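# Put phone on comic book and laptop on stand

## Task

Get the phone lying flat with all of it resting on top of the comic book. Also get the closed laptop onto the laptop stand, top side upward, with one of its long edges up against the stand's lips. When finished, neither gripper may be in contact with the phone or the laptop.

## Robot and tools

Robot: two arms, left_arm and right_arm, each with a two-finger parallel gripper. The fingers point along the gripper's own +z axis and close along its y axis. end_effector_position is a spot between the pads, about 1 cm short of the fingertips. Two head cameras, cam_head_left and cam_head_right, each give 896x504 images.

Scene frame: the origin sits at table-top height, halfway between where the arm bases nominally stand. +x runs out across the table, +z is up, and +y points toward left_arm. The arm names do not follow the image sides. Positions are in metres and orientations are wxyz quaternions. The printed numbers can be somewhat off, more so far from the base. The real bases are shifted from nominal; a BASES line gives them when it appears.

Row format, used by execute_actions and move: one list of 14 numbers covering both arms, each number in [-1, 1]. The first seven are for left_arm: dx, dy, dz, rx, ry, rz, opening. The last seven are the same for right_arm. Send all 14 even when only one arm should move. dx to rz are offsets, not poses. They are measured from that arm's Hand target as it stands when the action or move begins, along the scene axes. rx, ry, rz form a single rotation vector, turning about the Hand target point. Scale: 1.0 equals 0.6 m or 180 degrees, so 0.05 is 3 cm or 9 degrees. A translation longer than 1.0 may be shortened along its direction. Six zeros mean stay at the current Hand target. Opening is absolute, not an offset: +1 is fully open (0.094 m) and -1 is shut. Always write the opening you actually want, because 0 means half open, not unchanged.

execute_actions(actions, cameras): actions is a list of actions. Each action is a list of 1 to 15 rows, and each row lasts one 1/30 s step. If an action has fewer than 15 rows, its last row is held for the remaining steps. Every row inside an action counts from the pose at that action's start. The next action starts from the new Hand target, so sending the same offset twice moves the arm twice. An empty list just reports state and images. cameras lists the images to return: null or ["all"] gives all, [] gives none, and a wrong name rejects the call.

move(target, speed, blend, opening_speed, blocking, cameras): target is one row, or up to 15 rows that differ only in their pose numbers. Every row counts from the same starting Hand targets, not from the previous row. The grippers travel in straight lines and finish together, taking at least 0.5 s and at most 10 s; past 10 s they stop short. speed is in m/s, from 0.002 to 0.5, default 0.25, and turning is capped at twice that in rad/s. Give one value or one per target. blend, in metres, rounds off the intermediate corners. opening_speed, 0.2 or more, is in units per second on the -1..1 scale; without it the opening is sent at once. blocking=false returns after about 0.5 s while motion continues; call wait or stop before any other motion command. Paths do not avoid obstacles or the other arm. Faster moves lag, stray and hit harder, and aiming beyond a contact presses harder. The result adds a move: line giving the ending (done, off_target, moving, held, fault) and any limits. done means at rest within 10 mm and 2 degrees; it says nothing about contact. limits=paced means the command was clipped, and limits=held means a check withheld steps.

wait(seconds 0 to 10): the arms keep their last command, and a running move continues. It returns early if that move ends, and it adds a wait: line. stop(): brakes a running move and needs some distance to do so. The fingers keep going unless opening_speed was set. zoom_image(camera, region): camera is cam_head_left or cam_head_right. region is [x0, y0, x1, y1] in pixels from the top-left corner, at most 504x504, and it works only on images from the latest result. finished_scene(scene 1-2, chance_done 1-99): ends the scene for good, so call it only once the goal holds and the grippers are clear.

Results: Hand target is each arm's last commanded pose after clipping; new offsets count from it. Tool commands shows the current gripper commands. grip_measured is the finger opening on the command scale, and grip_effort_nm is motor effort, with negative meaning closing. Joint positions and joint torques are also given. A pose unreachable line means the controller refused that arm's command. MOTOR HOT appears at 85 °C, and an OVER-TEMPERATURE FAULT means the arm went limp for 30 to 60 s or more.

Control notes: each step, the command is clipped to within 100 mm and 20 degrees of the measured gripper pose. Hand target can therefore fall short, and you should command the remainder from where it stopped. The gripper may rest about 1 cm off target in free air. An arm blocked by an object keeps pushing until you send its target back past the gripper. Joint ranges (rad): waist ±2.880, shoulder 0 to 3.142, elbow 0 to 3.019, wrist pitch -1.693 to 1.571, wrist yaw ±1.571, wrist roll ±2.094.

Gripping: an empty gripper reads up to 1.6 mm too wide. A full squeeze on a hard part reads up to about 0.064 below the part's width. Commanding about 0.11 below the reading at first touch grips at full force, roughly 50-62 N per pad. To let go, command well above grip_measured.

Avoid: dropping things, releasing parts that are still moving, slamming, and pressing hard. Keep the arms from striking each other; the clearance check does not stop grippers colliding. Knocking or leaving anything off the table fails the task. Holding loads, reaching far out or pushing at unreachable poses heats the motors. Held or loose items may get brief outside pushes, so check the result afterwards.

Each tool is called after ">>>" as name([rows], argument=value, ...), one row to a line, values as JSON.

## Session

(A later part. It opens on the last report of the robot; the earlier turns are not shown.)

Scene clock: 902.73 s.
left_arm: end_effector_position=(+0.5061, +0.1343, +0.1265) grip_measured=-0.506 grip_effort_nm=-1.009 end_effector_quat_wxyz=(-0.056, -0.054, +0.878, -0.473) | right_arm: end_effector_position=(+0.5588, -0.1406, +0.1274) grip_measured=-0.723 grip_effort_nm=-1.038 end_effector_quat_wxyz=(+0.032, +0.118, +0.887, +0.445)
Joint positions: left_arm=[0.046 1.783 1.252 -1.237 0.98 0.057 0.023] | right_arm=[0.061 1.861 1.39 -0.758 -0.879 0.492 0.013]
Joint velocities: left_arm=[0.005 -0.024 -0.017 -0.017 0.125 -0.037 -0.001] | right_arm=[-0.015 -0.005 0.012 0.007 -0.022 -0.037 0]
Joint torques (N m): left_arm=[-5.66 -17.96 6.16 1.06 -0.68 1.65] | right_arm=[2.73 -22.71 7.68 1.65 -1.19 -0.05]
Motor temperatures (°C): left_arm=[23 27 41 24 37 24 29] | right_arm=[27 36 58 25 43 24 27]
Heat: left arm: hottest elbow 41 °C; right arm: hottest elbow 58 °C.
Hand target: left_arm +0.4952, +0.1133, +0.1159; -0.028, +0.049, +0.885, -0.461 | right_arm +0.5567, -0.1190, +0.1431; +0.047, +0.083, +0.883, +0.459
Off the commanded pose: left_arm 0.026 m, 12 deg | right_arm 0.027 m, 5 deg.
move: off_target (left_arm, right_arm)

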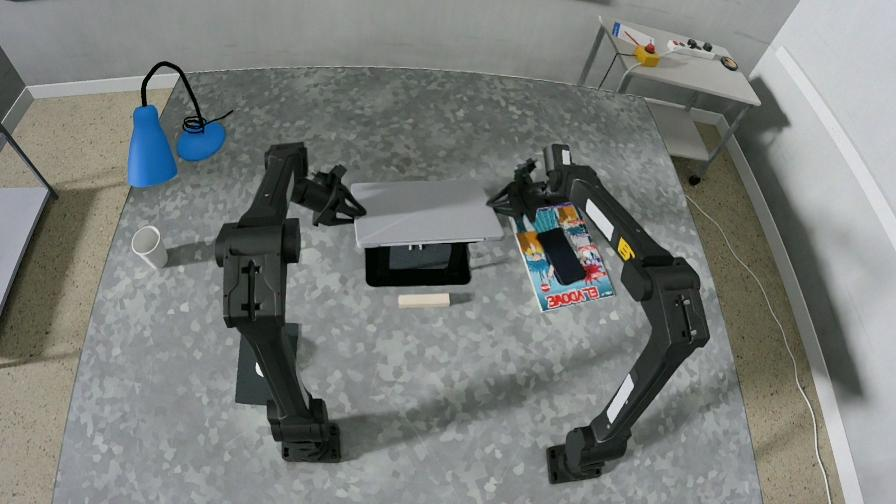

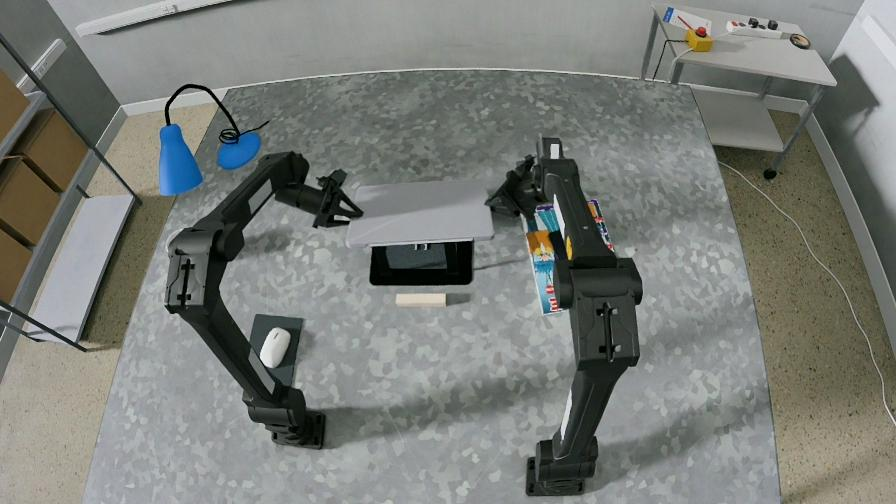

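>>> move(target=[-0.0,0,-0.075,0,0,0,-0.8,-0.008,0,-0.075,0,0,0,-0.8], speed=0.05)

>>> zoom_image(camera="cam_head_left", region=[330, 120, 540, 280])

>>> zoom_image(camera="cam_head_right", region=[310, 120, 520, 280])

Scene clock: 908.03 s.
left_arm: end_effector_position=(+0.5075, +0.1341, +0.1119) grip_measured=-0.495 grip_effort_nm=-1.013 end_effector_quat_wxyz=(-0.048, -0.072, +0.872, -0.481) | right_arm: end_effector_position=(+0.5571, -0.1417, +0.1122) grip_measured=-0.733 grip_effort_nm=-1.028 end_effector_quat_wxyz=(+0.048, +0.120, +0.882, +0.454)
Joint positions: left_arm=[0.05 1.789 1.211 -1.143 1.002 -0.004 0.024] | right_arm=[0.058 1.861 1.332 -0.648 -0.886 0.523 0.013]
Joint velocities: left_arm=[0.005 -0.005 0.002 0.007 0.037 -0.081 0] | right_arm=[-0.005 0.005 -0.007 0.002 -0.022 -0.022 -0.001]
Joint torques (N m): left_arm=[-5.71 -13.22 5 1.81 -1.47 2.12] | right_arm=[2.9 -18.9 6.84 1.81 -0.91 -0.38]
Motor temperatures (°C): left_arm=[23 27 40 24 36 25 29] | right_arm=[27 37 56 25 42 24 27]
Heat: left arm: hottest elbow 40 °C; right arm: hottest elbow 56 °C.
Hand target: left_arm +0.4952, +0.1128, +0.0711; -0.028, +0.049, +0.885, -0.461 | right_arm +0.5512, -0.1195, +0.0982; +0.047, +0.083, +0.883, +0.459
Off the commanded pose: left_arm 0.048 m, 14 deg | right_arm 0.027 m, 4 deg.
move: off_target (left_arm, right_arm)

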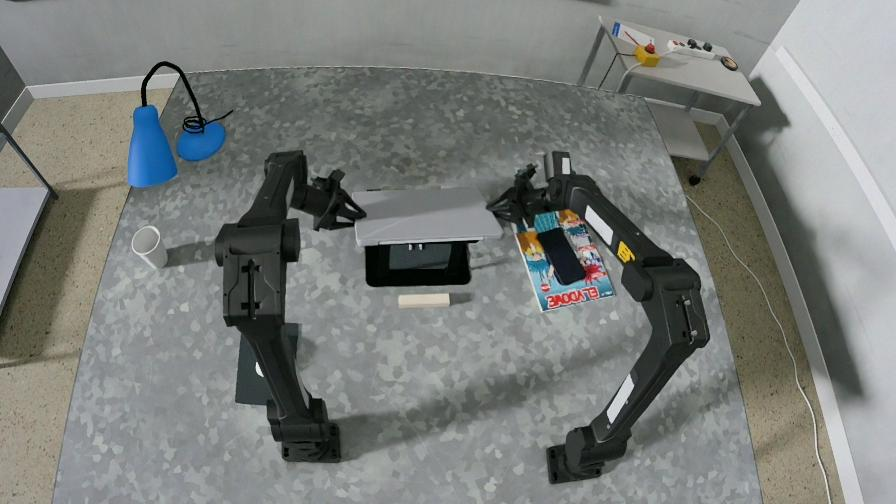

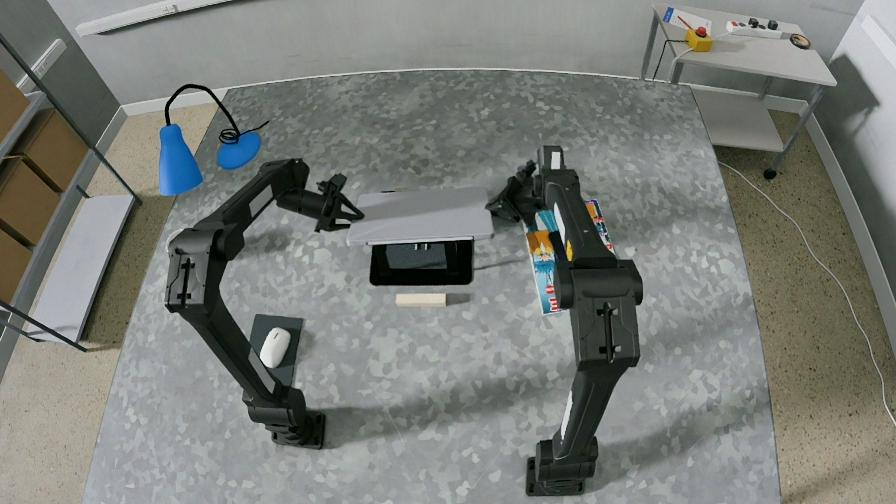

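Scaled by 2.400.

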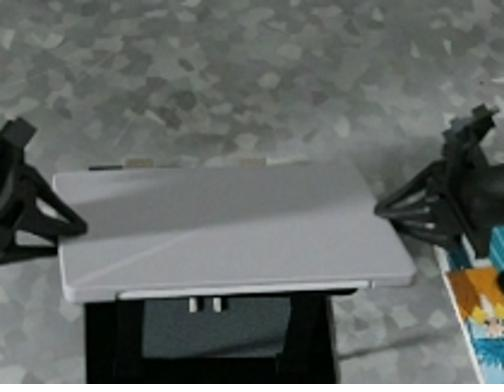

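Scaled by 2.400.

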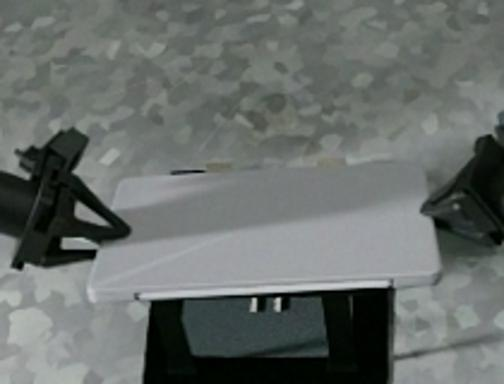

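>>> move(target=[-0.01,0.0,0.03,0,0.08,0,-0.8,-0.02,0,-0.02,0,0.08,0,-0.8], speed=0.05)

>>> zoom_image(camera="cam_head_left", region=[330, 120, 540, 280])

>>> zoom_image(camera="cam_head_right", region=[310, 120, 520, 280])

Scene clock: 914.53 s.
left_arm: end_effector_position=(+0.4965, +0.1353, +0.1083) grip_measured=-0.494 grip_effort_nm=-1.009 end_effector_quat_wxyz=(-0.137, -0.095, +0.863, -0.477) | right_arm: end_effector_position=(+0.5407, -0.1421, +0.1043) grip_measured=-0.734 grip_effort_nm=-1.043 end_effector_quat_wxyz=(-0.040, +0.161, +0.879, +0.447)
Joint positions: left_arm=[0.051 1.871 1.294 -1.39 0.989 0.076 0.024] | right_arm=[0.054 1.903 1.393 -0.862 -0.915 0.519 0.013]
Joint velocities: left_arm=[-0.015 -0.015 -0.002 -0.017 -0.051 0.022 0] | right_arm=[-0.005 -0.015 -0.002 0.002 0.007 -0.022 0.001]
Joint torques (N m): left_arm=[-5.54 -15.68 8.8 -0.51 -1.24 1.42] | right_arm=[3.08 -17.08 9.46 -0.36 -0.85 -0.21]
Motor temperatures (°C): left_arm=[23 27 39 24 37 26 29] | right_arm=[27 36 53 25 41 24 27]
Heat: left arm: hottest elbow 39 °C; right arm: hottest elbow 53 °C.
Hand target: left_arm +0.4889, +0.1131, +0.0889; -0.139, -0.008, +0.875, -0.463 | right_arm +0.5394, -0.1195, +0.0860; -0.064, +0.141, +0.881, +0.446
Off the commanded pose: left_arm 0.030 m, 10 deg | right_arm 0.029 m, 4 deg.
move: off_target (left_arm, right_arm)

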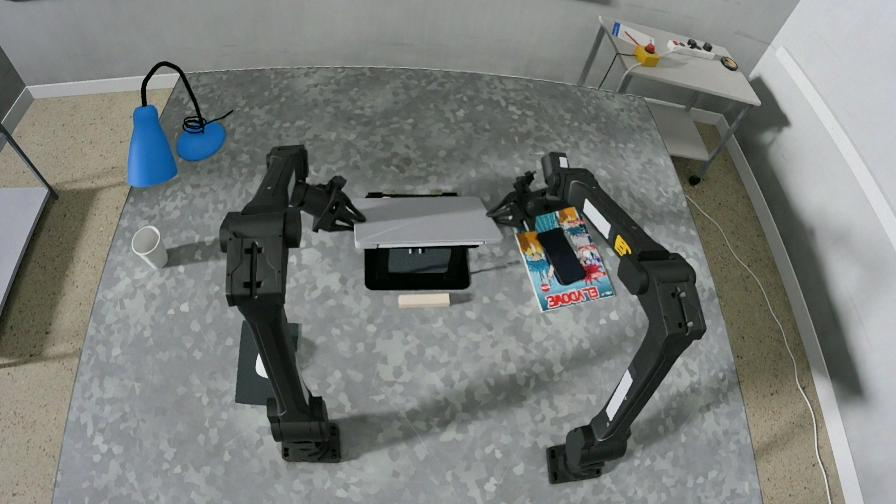

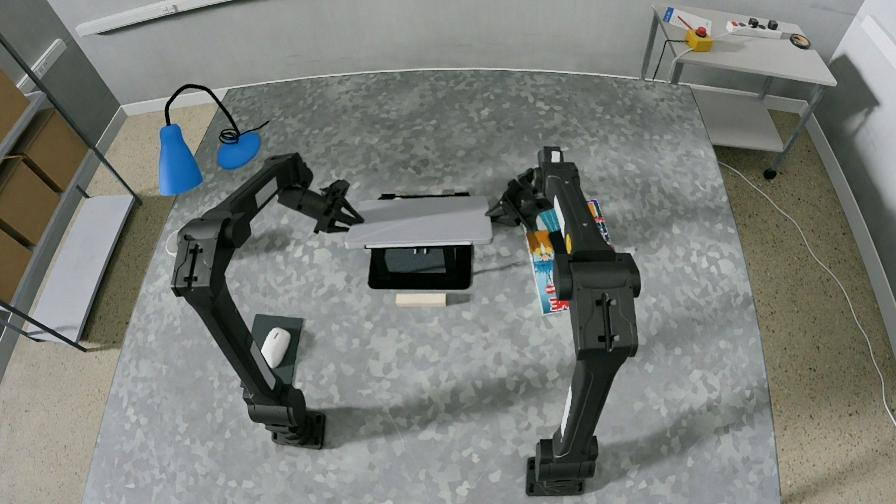

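Scaled by 2.400.

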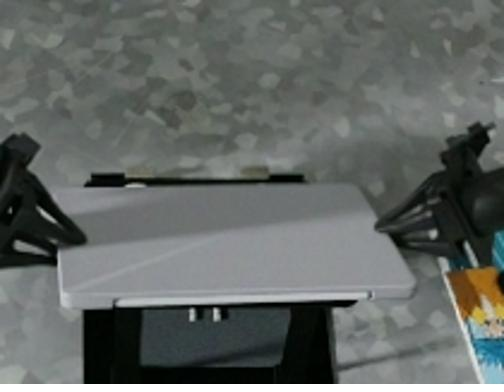

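Scaled by 2.400.

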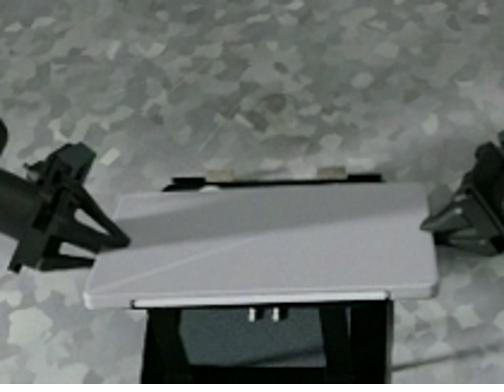

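>>> move(target=[0.01,0.0,-0.02,0,0.02,0,-0.8,0.01,0,-0.02,0,0.02,0,-0.8], speed=0.04)

>>> zoom_image(camera="cam_head_left", region=[330, 120, 540, 280])

>>> zoom_image(camera="cam_head_right", region=[310, 120, 520, 280])

Scene clock: 919.00 s.
left_arm: end_effector_position=(+0.4987, +0.1358, +0.1068) grip_measured=-0.500 grip_effort_nm=-1.009 end_effector_quat_wxyz=(-0.160, -0.100, +0.859, -0.477) | right_arm: end_effector_position=(+0.5431, -0.1416, +0.1021) grip_measured=-0.734 grip_effort_nm=-1.033 end_effector_quat_wxyz=(-0.065, +0.168, +0.876, +0.447)
Joint positions: left_arm=[0.051 1.908 1.333 -1.46 0.985 0.101 0.023] | right_arm=[0.051 1.937 1.438 -0.935 -0.931 0.504 0.013]
Joint velocities: left_arm=[-0.024 -0.015 -0.007 -0.012 -0.007 -0.051 0] | right_arm=[-0.015 -0.015 -0.007 0.002 0.037 -0.037 0.001]
Joint torques (N m): left_arm=[-6.3 -13.1 9.03 0.1 -1.29 1.24] | right_arm=[3.02 -15.68 9.59 0.01 -0.53 -0.05]
Motor temperatures (°C): left_arm=[23 27 38 24 37 26 29] | right_arm=[27 36 52 25 40 24 28]
Heat: left arm: hottest elbow 38 °C; right arm: hottest elbow 52 °C.
Hand target: left_arm +0.4949, +0.1130, +0.0768; -0.167, -0.022, +0.870, -0.463 | right_arm +0.5452, -0.1196, +0.0739; -0.091, +0.155, +0.879, +0.442
Off the commanded pose: left_arm 0.038 m, 9 deg | right_arm 0.036 m, 3 deg.
move: off_target (left_arm, right_arm)

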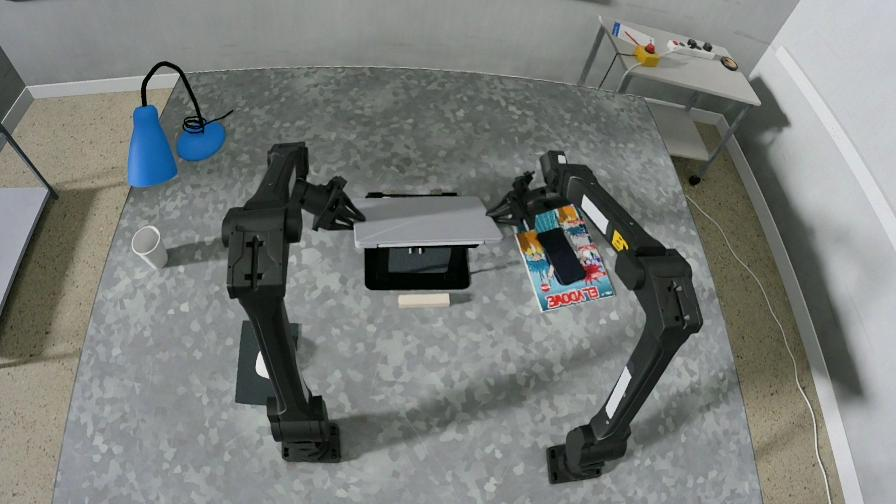

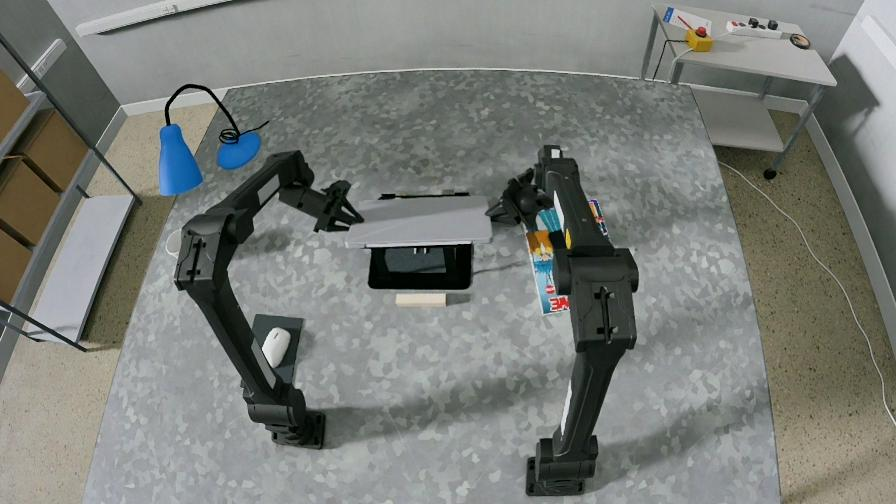

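Scaled by 2.400.

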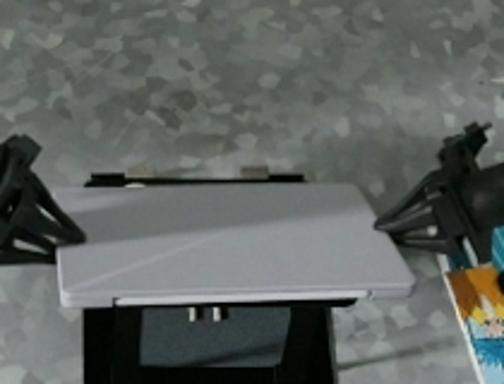

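Scaled by 2.400.

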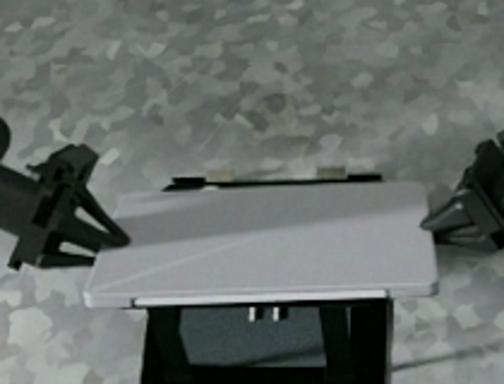

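>>> move([
  [0,0,0.06,0,0,0,-0.8,0,0,0.075,0,0,0,-0.8],
  [0.067,-0.006,0.06,0,0,0,-0.8,0.067,-0.013,0.075,0,0,0,-0.8],
], speed=0.05)

>>> zoom_image(camera="cam_head_left", region=[330, 120, 540, 280])

>>> zoom_image(camera="cam_head_right", region=[310, 120, 520, 280])

Scene clock: 926.83 s.
left_arm: end_effector_position=(+0.5224, +0.1367, +0.0957) grip_measured=-0.502 grip_effort_nm=-1.009 end_effector_quat_wxyz=(-0.191, -0.099, +0.858, -0.467) | right_arm: end_effector_position=(+0.5612, -0.1419, +0.0938) grip_measured=-0.736 grip_effort_nm=-1.038 end_effector_quat_wxyz=(-0.111, +0.178, +0.878, +0.430)
Joint positions: left_arm=[0.044 2.011 1.459 -1.56 0.96 0.131 0.023] | right_arm=[0.051 2.04 1.591 -1.118 -0.92 0.458 0.012]
Joint velocities: left_arm=[-0.005 -0.005 0.002 -0.002 -0.051 0.007 0.001] | right_arm=[-0.024 -0.005 -0.007 -0.002 0.007 -0.081 -0.001]
Joint torques (N m): left_arm=[-5.71 -20.31 13.46 -1.07 -0.22 0.84] | right_arm=[1.85 -22.65 13.49 -0.29 -0.96 0.12]
Motor temperatures (°C): left_arm=[23 27 38 24 37 26 29] | right_arm=[27 35 51 25 39 24 28]
Heat: left arm: hottest elbow 38 °C; right arm: hottest elbow 51 °C.
Hand target: left_arm +0.5351, +0.1097, +0.1129; -0.167, -0.022, +0.871, -0.462 | right_arm +0.5863, -0.1273, +0.1181; -0.091, +0.156, +0.879, +0.442
Off the commanded pose: left_arm 0.035 m, 9 deg | right_arm 0.038 m, 4 deg.
move: off_target (left_arm, right_arm)

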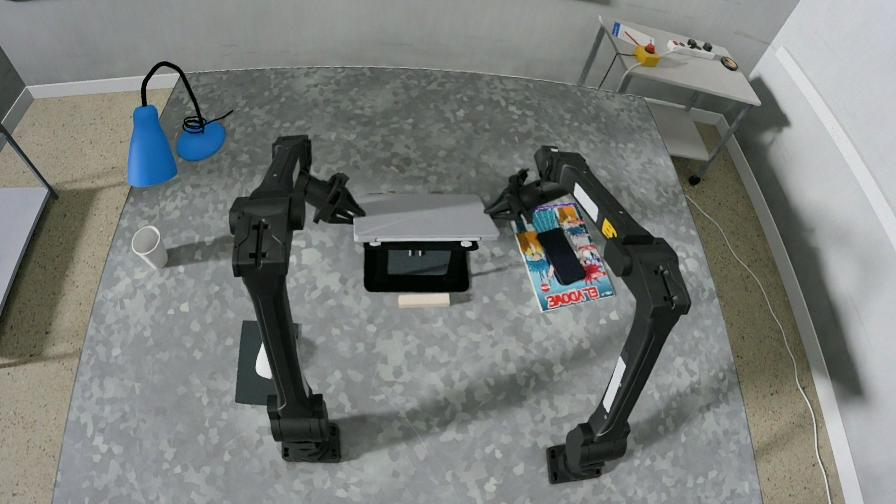

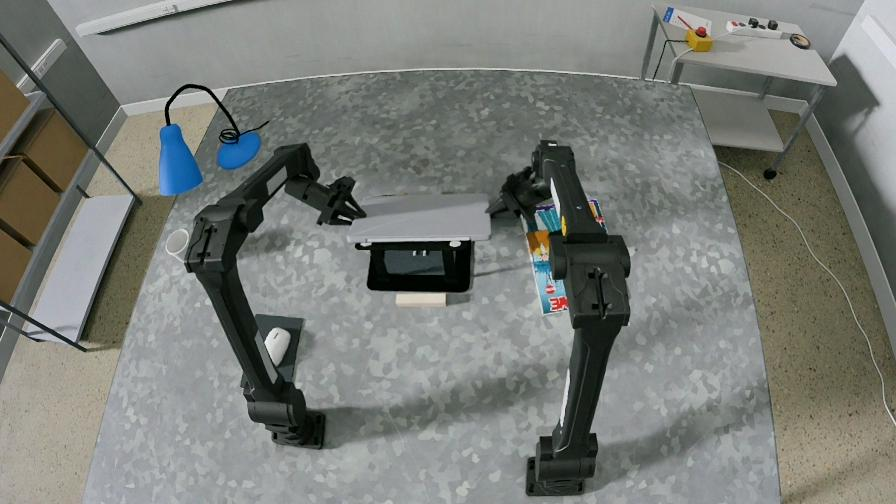

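Scaled by 2.400.

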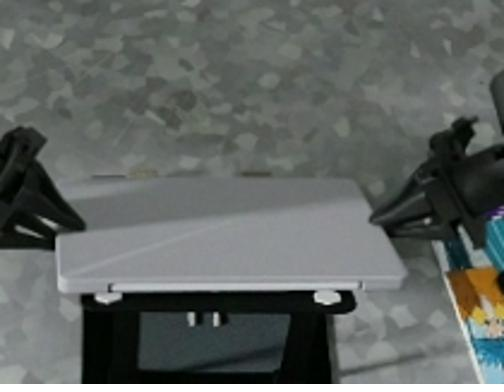

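Scaled by 2.400.

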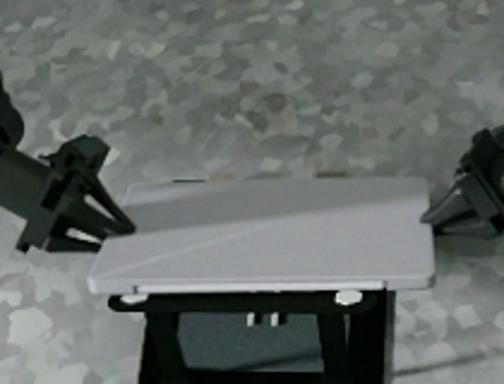

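>>> move(target=[-0.005,0.042,-0.01,0,0,0,-0.1,-0.02,-0.03,-0.02,0,0,0,-0.2], speed=0.05, opening_speed=0.5)

>>> zoom_image(camera="cam_head_left", region=[330, 150, 540, 310])

>>> zoom_image(camera="cam_head_right", region=[310, 150, 520, 310])

Scene clock: 936.47 s.
left_arm: end_effector_position=(+0.5194, +0.1401, +0.0964) grip_measured=-0.103 grip_effort_nm=0.125 end_effector_quat_wxyz=(-0.178, -0.039, +0.867, -0.464) | right_arm: end_effector_position=(+0.5612, -0.1412, +0.0958) grip_measured=-0.202 grip_effort_nm=0.066 end_effector_quat_wxyz=(-0.104, +0.161, +0.878, +0.438)
Joint positions: left_arm=[0.044 2.021 1.48 -1.609 0.923 0.277 0.042] | right_arm=[0.05 2.04 1.591 -1.12 -0.934 0.418 0.038]
Joint velocities: left_arm=[-0.015 0.005 -0.012 0.002 -0.095 0.037 0] | right_arm=[-0.015 -0.015 -0.007 0.002 0.022 -0.007 0]
Joint torques (N m): left_arm=[-2.49 -19.72 12.25 -1.21 0.27 0.17] | right_arm=[-0.03 -23 10.18 -0.18 -0.53 0.04]
Motor temperatures (°C): left_arm=[23 28 37 24 35 26 29] | right_arm=[26 36 50 25 38 24 28]
Heat: left arm: hottest elbow 37 °C; right arm: hottest elbow 50 °C.
Hand target: left_arm +0.5322, +0.1348, +0.1067; -0.167, -0.022, +0.871, -0.462 | right_arm +0.5741, -0.1453, +0.1067; -0.091, +0.155, +0.879, +0.442
Off the commanded pose: left_arm 0.017 m, 2 deg | right_arm 0.017 m, 2 deg.
move: off_target (left_arm, right_arm)

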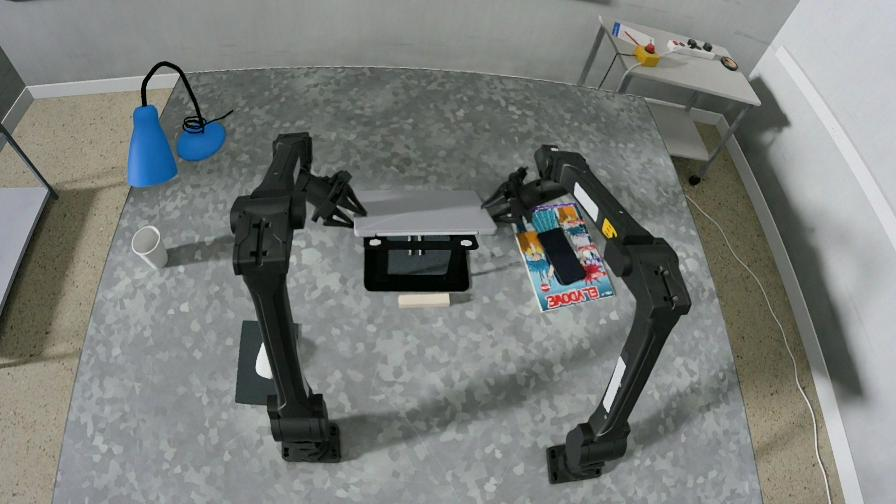

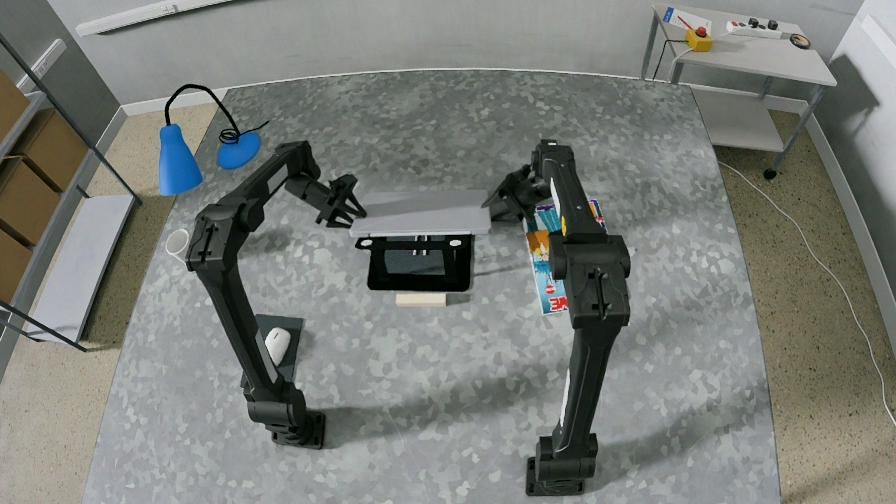

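Scaled by 2.400.

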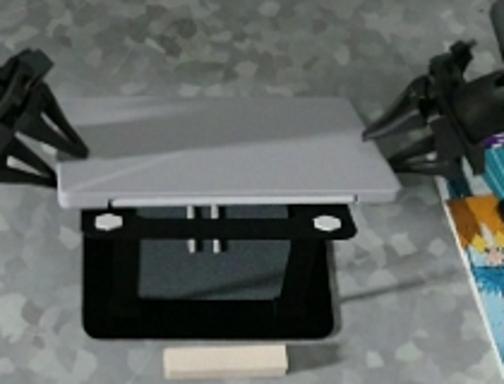

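Scaled by 2.400.

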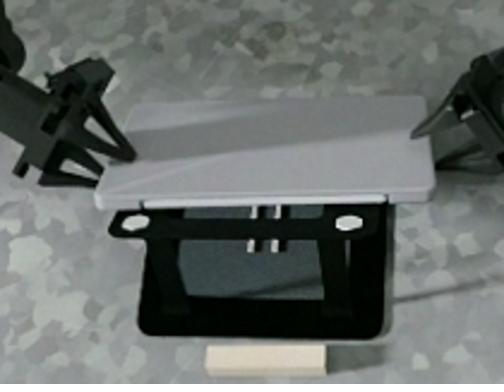

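>>> execute_actions(actions=[])

>>> zoom_image(camera="cam_head_left", region=[320, 150, 530, 310])

>>> zoom_image(camera="cam_head_right", region=[320, 150, 530, 310])

Scene clock: 950.97 s.
left_arm: end_effector_position=(+0.5193, +0.1401, +0.0965) grip_measured=-0.102 grip_effort_nm=0.129 end_effector_quat_wxyz=(-0.178, -0.039, +0.867, -0.465) | right_arm: end_effector_position=(+0.5612, -0.1412, +0.0958) grip_measured=-0.201 grip_effort_nm=0.066 end_effector_quat_wxyz=(-0.104, +0.161, +0.878, +0.438)
Joint positions: left_arm=[0.044 2.021 1.48 -1.609 0.923 0.277 0.042] | right_arm=[0.05 2.04 1.591 -1.12 -0.934 0.418 0.038]
Joint velocities: left_arm=[-0.005 -0.005 -0.002 -0.012 0.007 -0.051 0] | right_arm=[-0.015 0.005 -0.007 -0.002 -0.037 -0.051 0]
Joint torques (N m): left_arm=[-2.78 -19.55 12.34 -1.18 0.24 0.15] | right_arm=[-0.03 -22.95 10.18 -0.16 -0.53 0.03]
Motor temperatures (°C): left_arm=[23 29 37 24 34 25 28] | right_arm=[26 37 49 25 36 24 27]
Heat: left arm: hottest elbow 37 °C; right arm: hottest elbow 49 °C.
Hand target: left_arm +0.5322, +0.1348, +0.1067; -0.167, -0.022, +0.870, -0.462 | right_arm +0.5741, -0.1453, +0.1067; -0.091, +0.155, +0.879, +0.442
Tool commands: left_gripper/opening=-0.1 right_gripper/opening=-0.2
Off the commanded pose: left_arm 0.017 m, 2 deg | right_arm 0.017 m, 2 deg.

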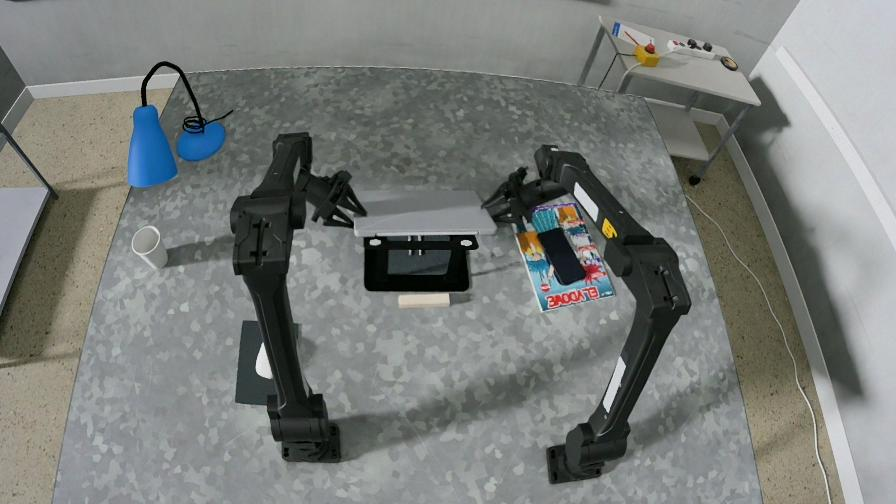

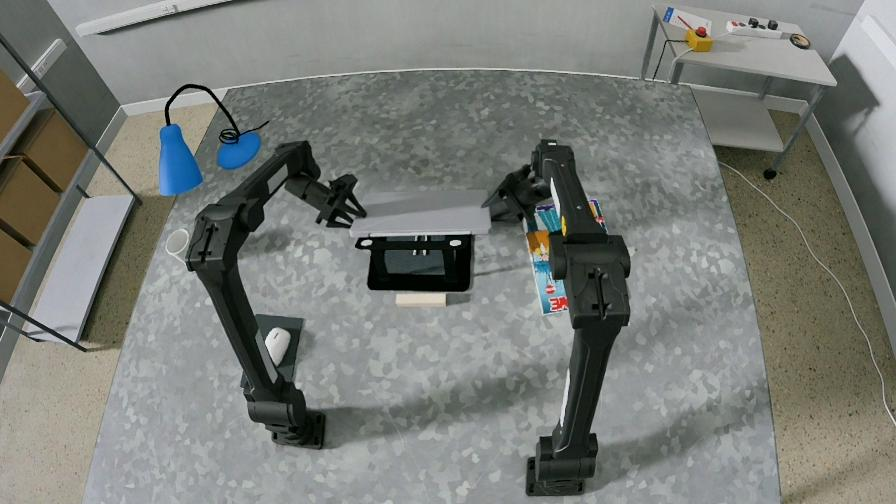

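Scaled by 2.400.

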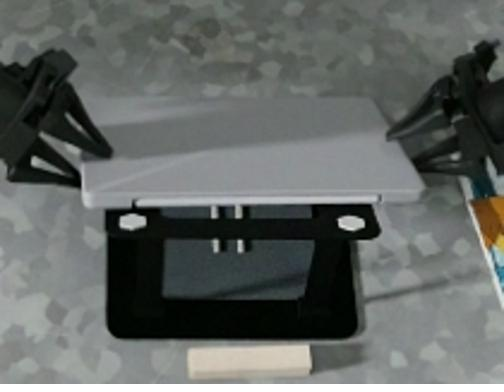

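Scaled by 2.400.

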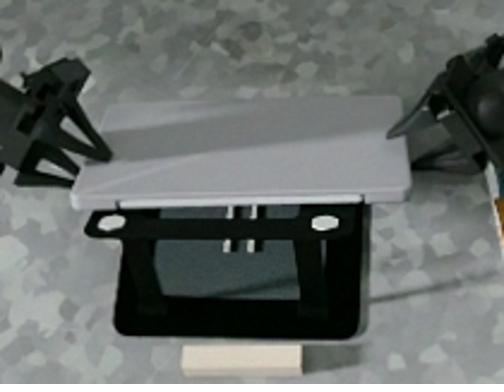

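>>> move(target=[0,0,0,0,0,0,-0.8,0,0,0,0,0,0,-0.9], opening_speed=0.5)

>>> zoom_image(camera="cam_head_left", region=[320, 150, 530, 310])

>>> zoom_image(camera="cam_head_right", region=[320, 150, 530, 310])

Scene clock: 961.20 s.
left_arm: end_effector_position=(+0.5194, +0.1388, +0.0979) grip_measured=-0.486 grip_effort_nm=-0.994 end_effector_quat_wxyz=(-0.183, -0.047, +0.865, -0.464) | right_arm: end_effector_position=(+0.5606, -0.1433, +0.0949) grip_measured=-0.724 grip_effort_nm=-1.004 end_effector_quat_wxyz=(-0.105, +0.162, +0.880, +0.435)
Joint positions: left_arm=[0.042 2.021 1.483 -1.614 0.926 0.259 0.024] | right_arm=[0.047 2.04 1.591 -1.126 -0.927 0.414 0.013]
Joint velocities: left_arm=[-0.024 0.005 -0.017 -0.002 0.007 -0.051 -0.001] | right_arm=[-0.005 0.005 0.002 0.007 0.007 -0.007 -0.002]
Joint torques (N m): left_arm=[-2.61 -19.08 12.11 -0.9 0.16 0.37] | right_arm=[0.09 -23 10.14 0.02 -0.76 0.08]
Motor temperatures (°C): left_arm=[23 29 37 24 34 25 28] | right_arm=[26 37 48 25 36 23 27]
Heat: left arm: hottest elbow 37 °C; right arm: hottest elbow 48 °C.
Hand target: left_arm +0.5321, +0.1348, +0.1067; -0.167, -0.022, +0.871, -0.462 | right_arm +0.5741, -0.1455, +0.1067; -0.091, +0.156, +0.879, +0.442
Off the commanded pose: left_arm 0.016 m, 3 deg | right_arm 0.018 m, 2 deg.
move: off_target (left_arm, right_arm)

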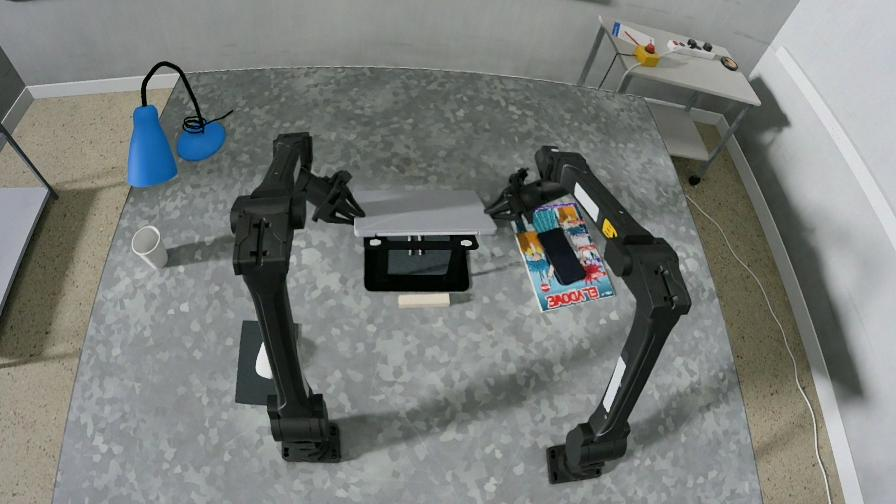

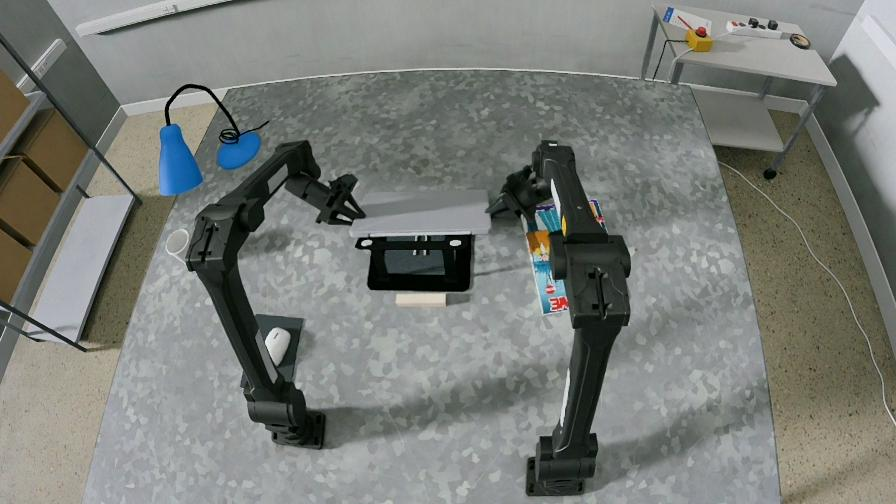

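Scaled by 2.400.

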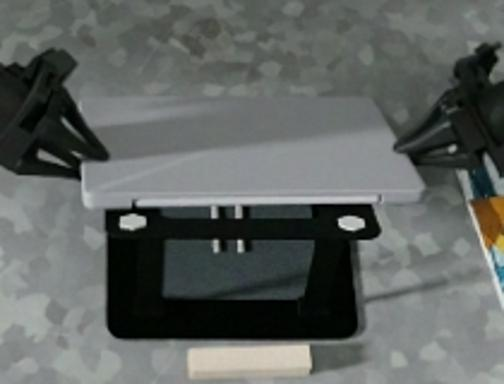

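Scaled by 2.400.

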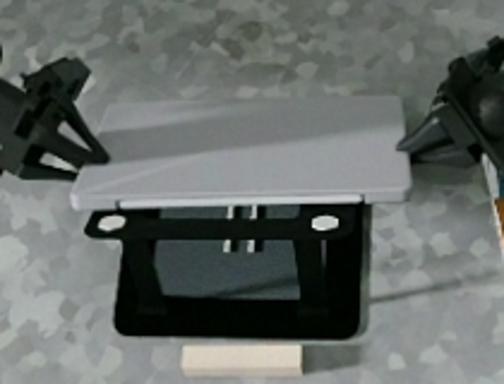

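>>> move(target=[0,-0.02,0.083,0,0,0,-0.8,0.005,0.03,0.1,0,0,0,-0.9], speed=0.06)

>>> zoom_image(camera="cam_head_left", region=[320, 150, 530, 310])

Scene clock: 965.17 s.
left_arm: end_effector_position=(+0.5148, +0.1374, +0.1038) grip_measured=-0.510 grip_effort_nm=-1.009 end_effector_quat_wxyz=(-0.202, -0.064, +0.860, -0.463) | right_arm: end_effector_position=(+0.5532, -0.1441, +0.0980) grip_measured=-0.727 grip_effort_nm=-1.038 end_effector_quat_wxyz=(-0.129, +0.178, +0.879, +0.424)
Joint positions: left_arm=[0.04 2.018 1.484 -1.651 0.93 0.235 0.023] | right_arm=[0.049 2.04 1.604 -1.19 -0.916 0.425 0.013]
Joint velocities: left_arm=[0.005 -0.015 0.002 0.002 -0.066 -0.066 0] | right_arm=[-0.024 -0.005 0.007 -0.012 -0.007 -0.051 0.001]
Joint torques (N m): left_arm=[-3.66 -25.99 14.06 -1.68 0.48 0.11] | right_arm=[2.08 -28.16 13.63 -0.8 -1.17 0.41]
Motor temperatures (°C): left_arm=[23 29 38 24 34 25 28] | right_arm=[26 37 47 25 36 23 27]
Heat: left arm: hottest elbow 38 °C; right arm: hottest elbow 47 °C.
Hand target: left_arm +0.5322, +0.1234, +0.1564; -0.167, -0.022, +0.870, -0.463 | right_arm +0.5782, -0.1263, +0.1664; -0.091, +0.155, +0.879, +0.442
Off the commanded pose: left_arm 0.057 m, 6 deg | right_arm 0.075 m, 5 deg.
joint sent to its limit (left arm) — joint 4 (wrist pitch), lower limit. The joint targets are off in position, not in orientation.
move: off_target (left_arm, right_arm)

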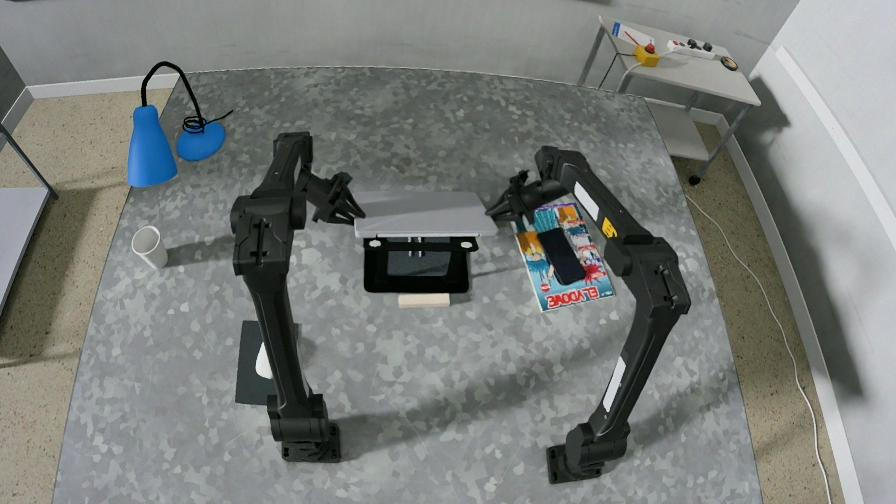

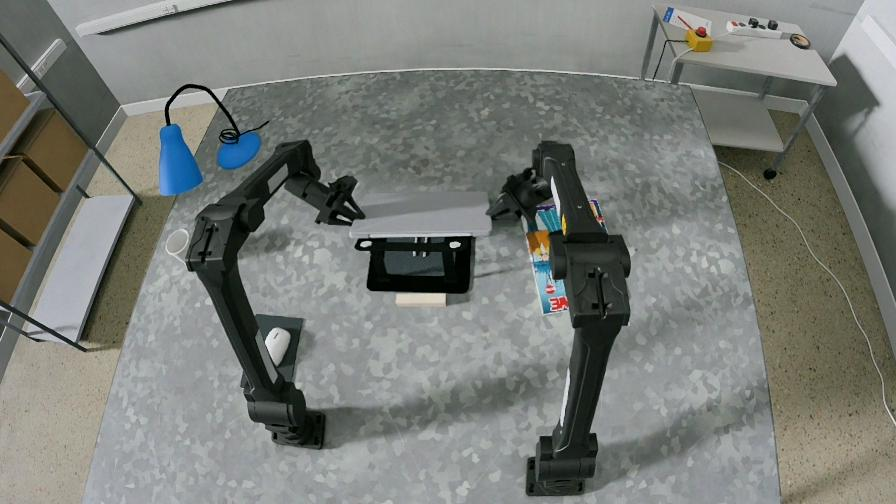

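Scaled by 2.400.

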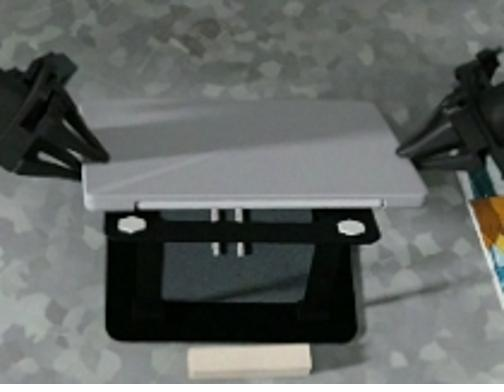

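>>> move(target=[-0.066,0.007,0.03,0,0,0,-0.8,-0.08,0.013,0.04,0,0,0,-0.9], speed=0.06)

>>> zoom_image(camera="cam_head_left", region=[320, 150, 530, 310])

Scene clock: 969.40 s.
left_arm: end_effector_position=(+0.4976, +0.1365, +0.1388) grip_measured=-0.510 grip_effort_nm=-1.009 end_effector_quat_wxyz=(-0.188, -0.060, +0.866, -0.460) | right_arm: end_effector_position=(+0.5334, -0.1442, +0.1297) grip_measured=-0.728 grip_effort_nm=-1.038 end_effector_quat_wxyz=(-0.120, +0.183, +0.881, +0.420)
Joint positions: left_arm=[0.04 1.915 1.436 -1.662 0.925 0.22 0.023] | right_arm=[0.052 1.942 1.542 -1.19 -0.905 0.458 0.013]
Joint velocities: left_arm=[0.005 -0.015 -0.012 -0.017 0.022 -0.037 0.001] | right_arm=[-0.005 -0.005 0.002 -0.017 -0.037 -0.022 -0.001]
Joint torques (N m): left_arm=[-3.02 -24.64 8.69 -1.18 0.36 0.36] | right_arm=[3.31 -29.51 8.9 0.16 -1.51 0.37]
Motor temperatures (°C): left_arm=[23 29 38 24 34 25 28] | right_arm=[26 39 47 25 36 24 27]
Heat: left arm: hottest elbow 38 °C; right arm: hottest elbow 47 °C.
Hand target: left_arm +0.4925, +0.1277, +0.1743; -0.167, -0.022, +0.870, -0.463 | right_arm +0.5307, -0.1179, +0.1911; -0.091, +0.155, +0.879, +0.442
Off the commanded pose: left_arm 0.037 m, 5 deg | right_arm 0.066 m, 5 deg.
joint sent to its limit (left arm) — joint 4 (wrist pitch), lower limit. The joint targets still meet the commanded pose.
move: off_target (left_arm, right_arm)

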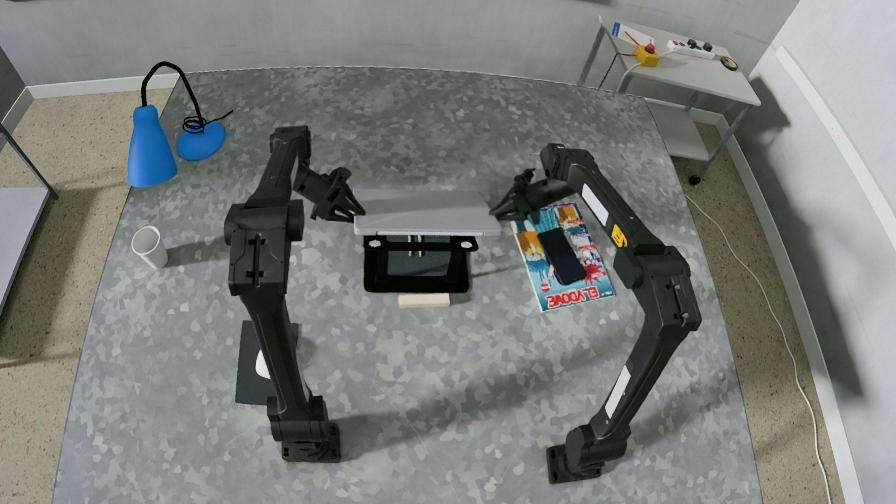

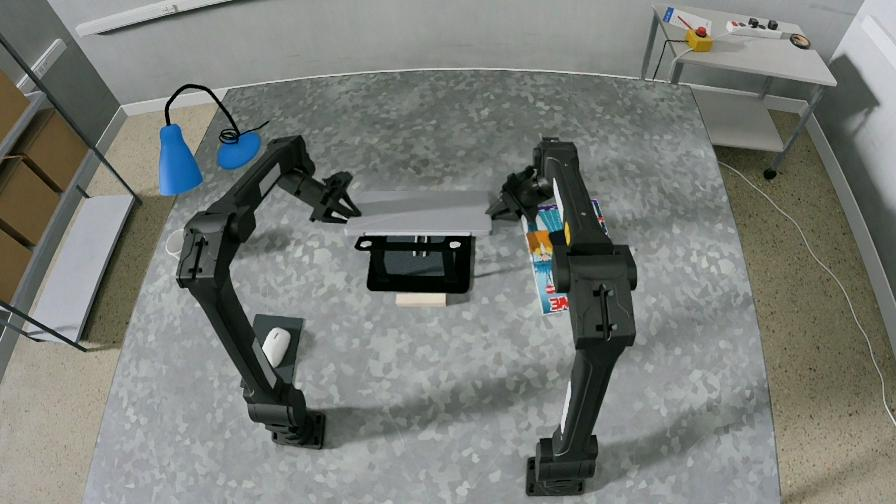

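Scaled by 2.400.

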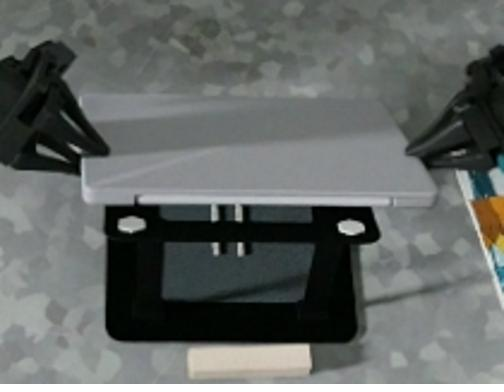

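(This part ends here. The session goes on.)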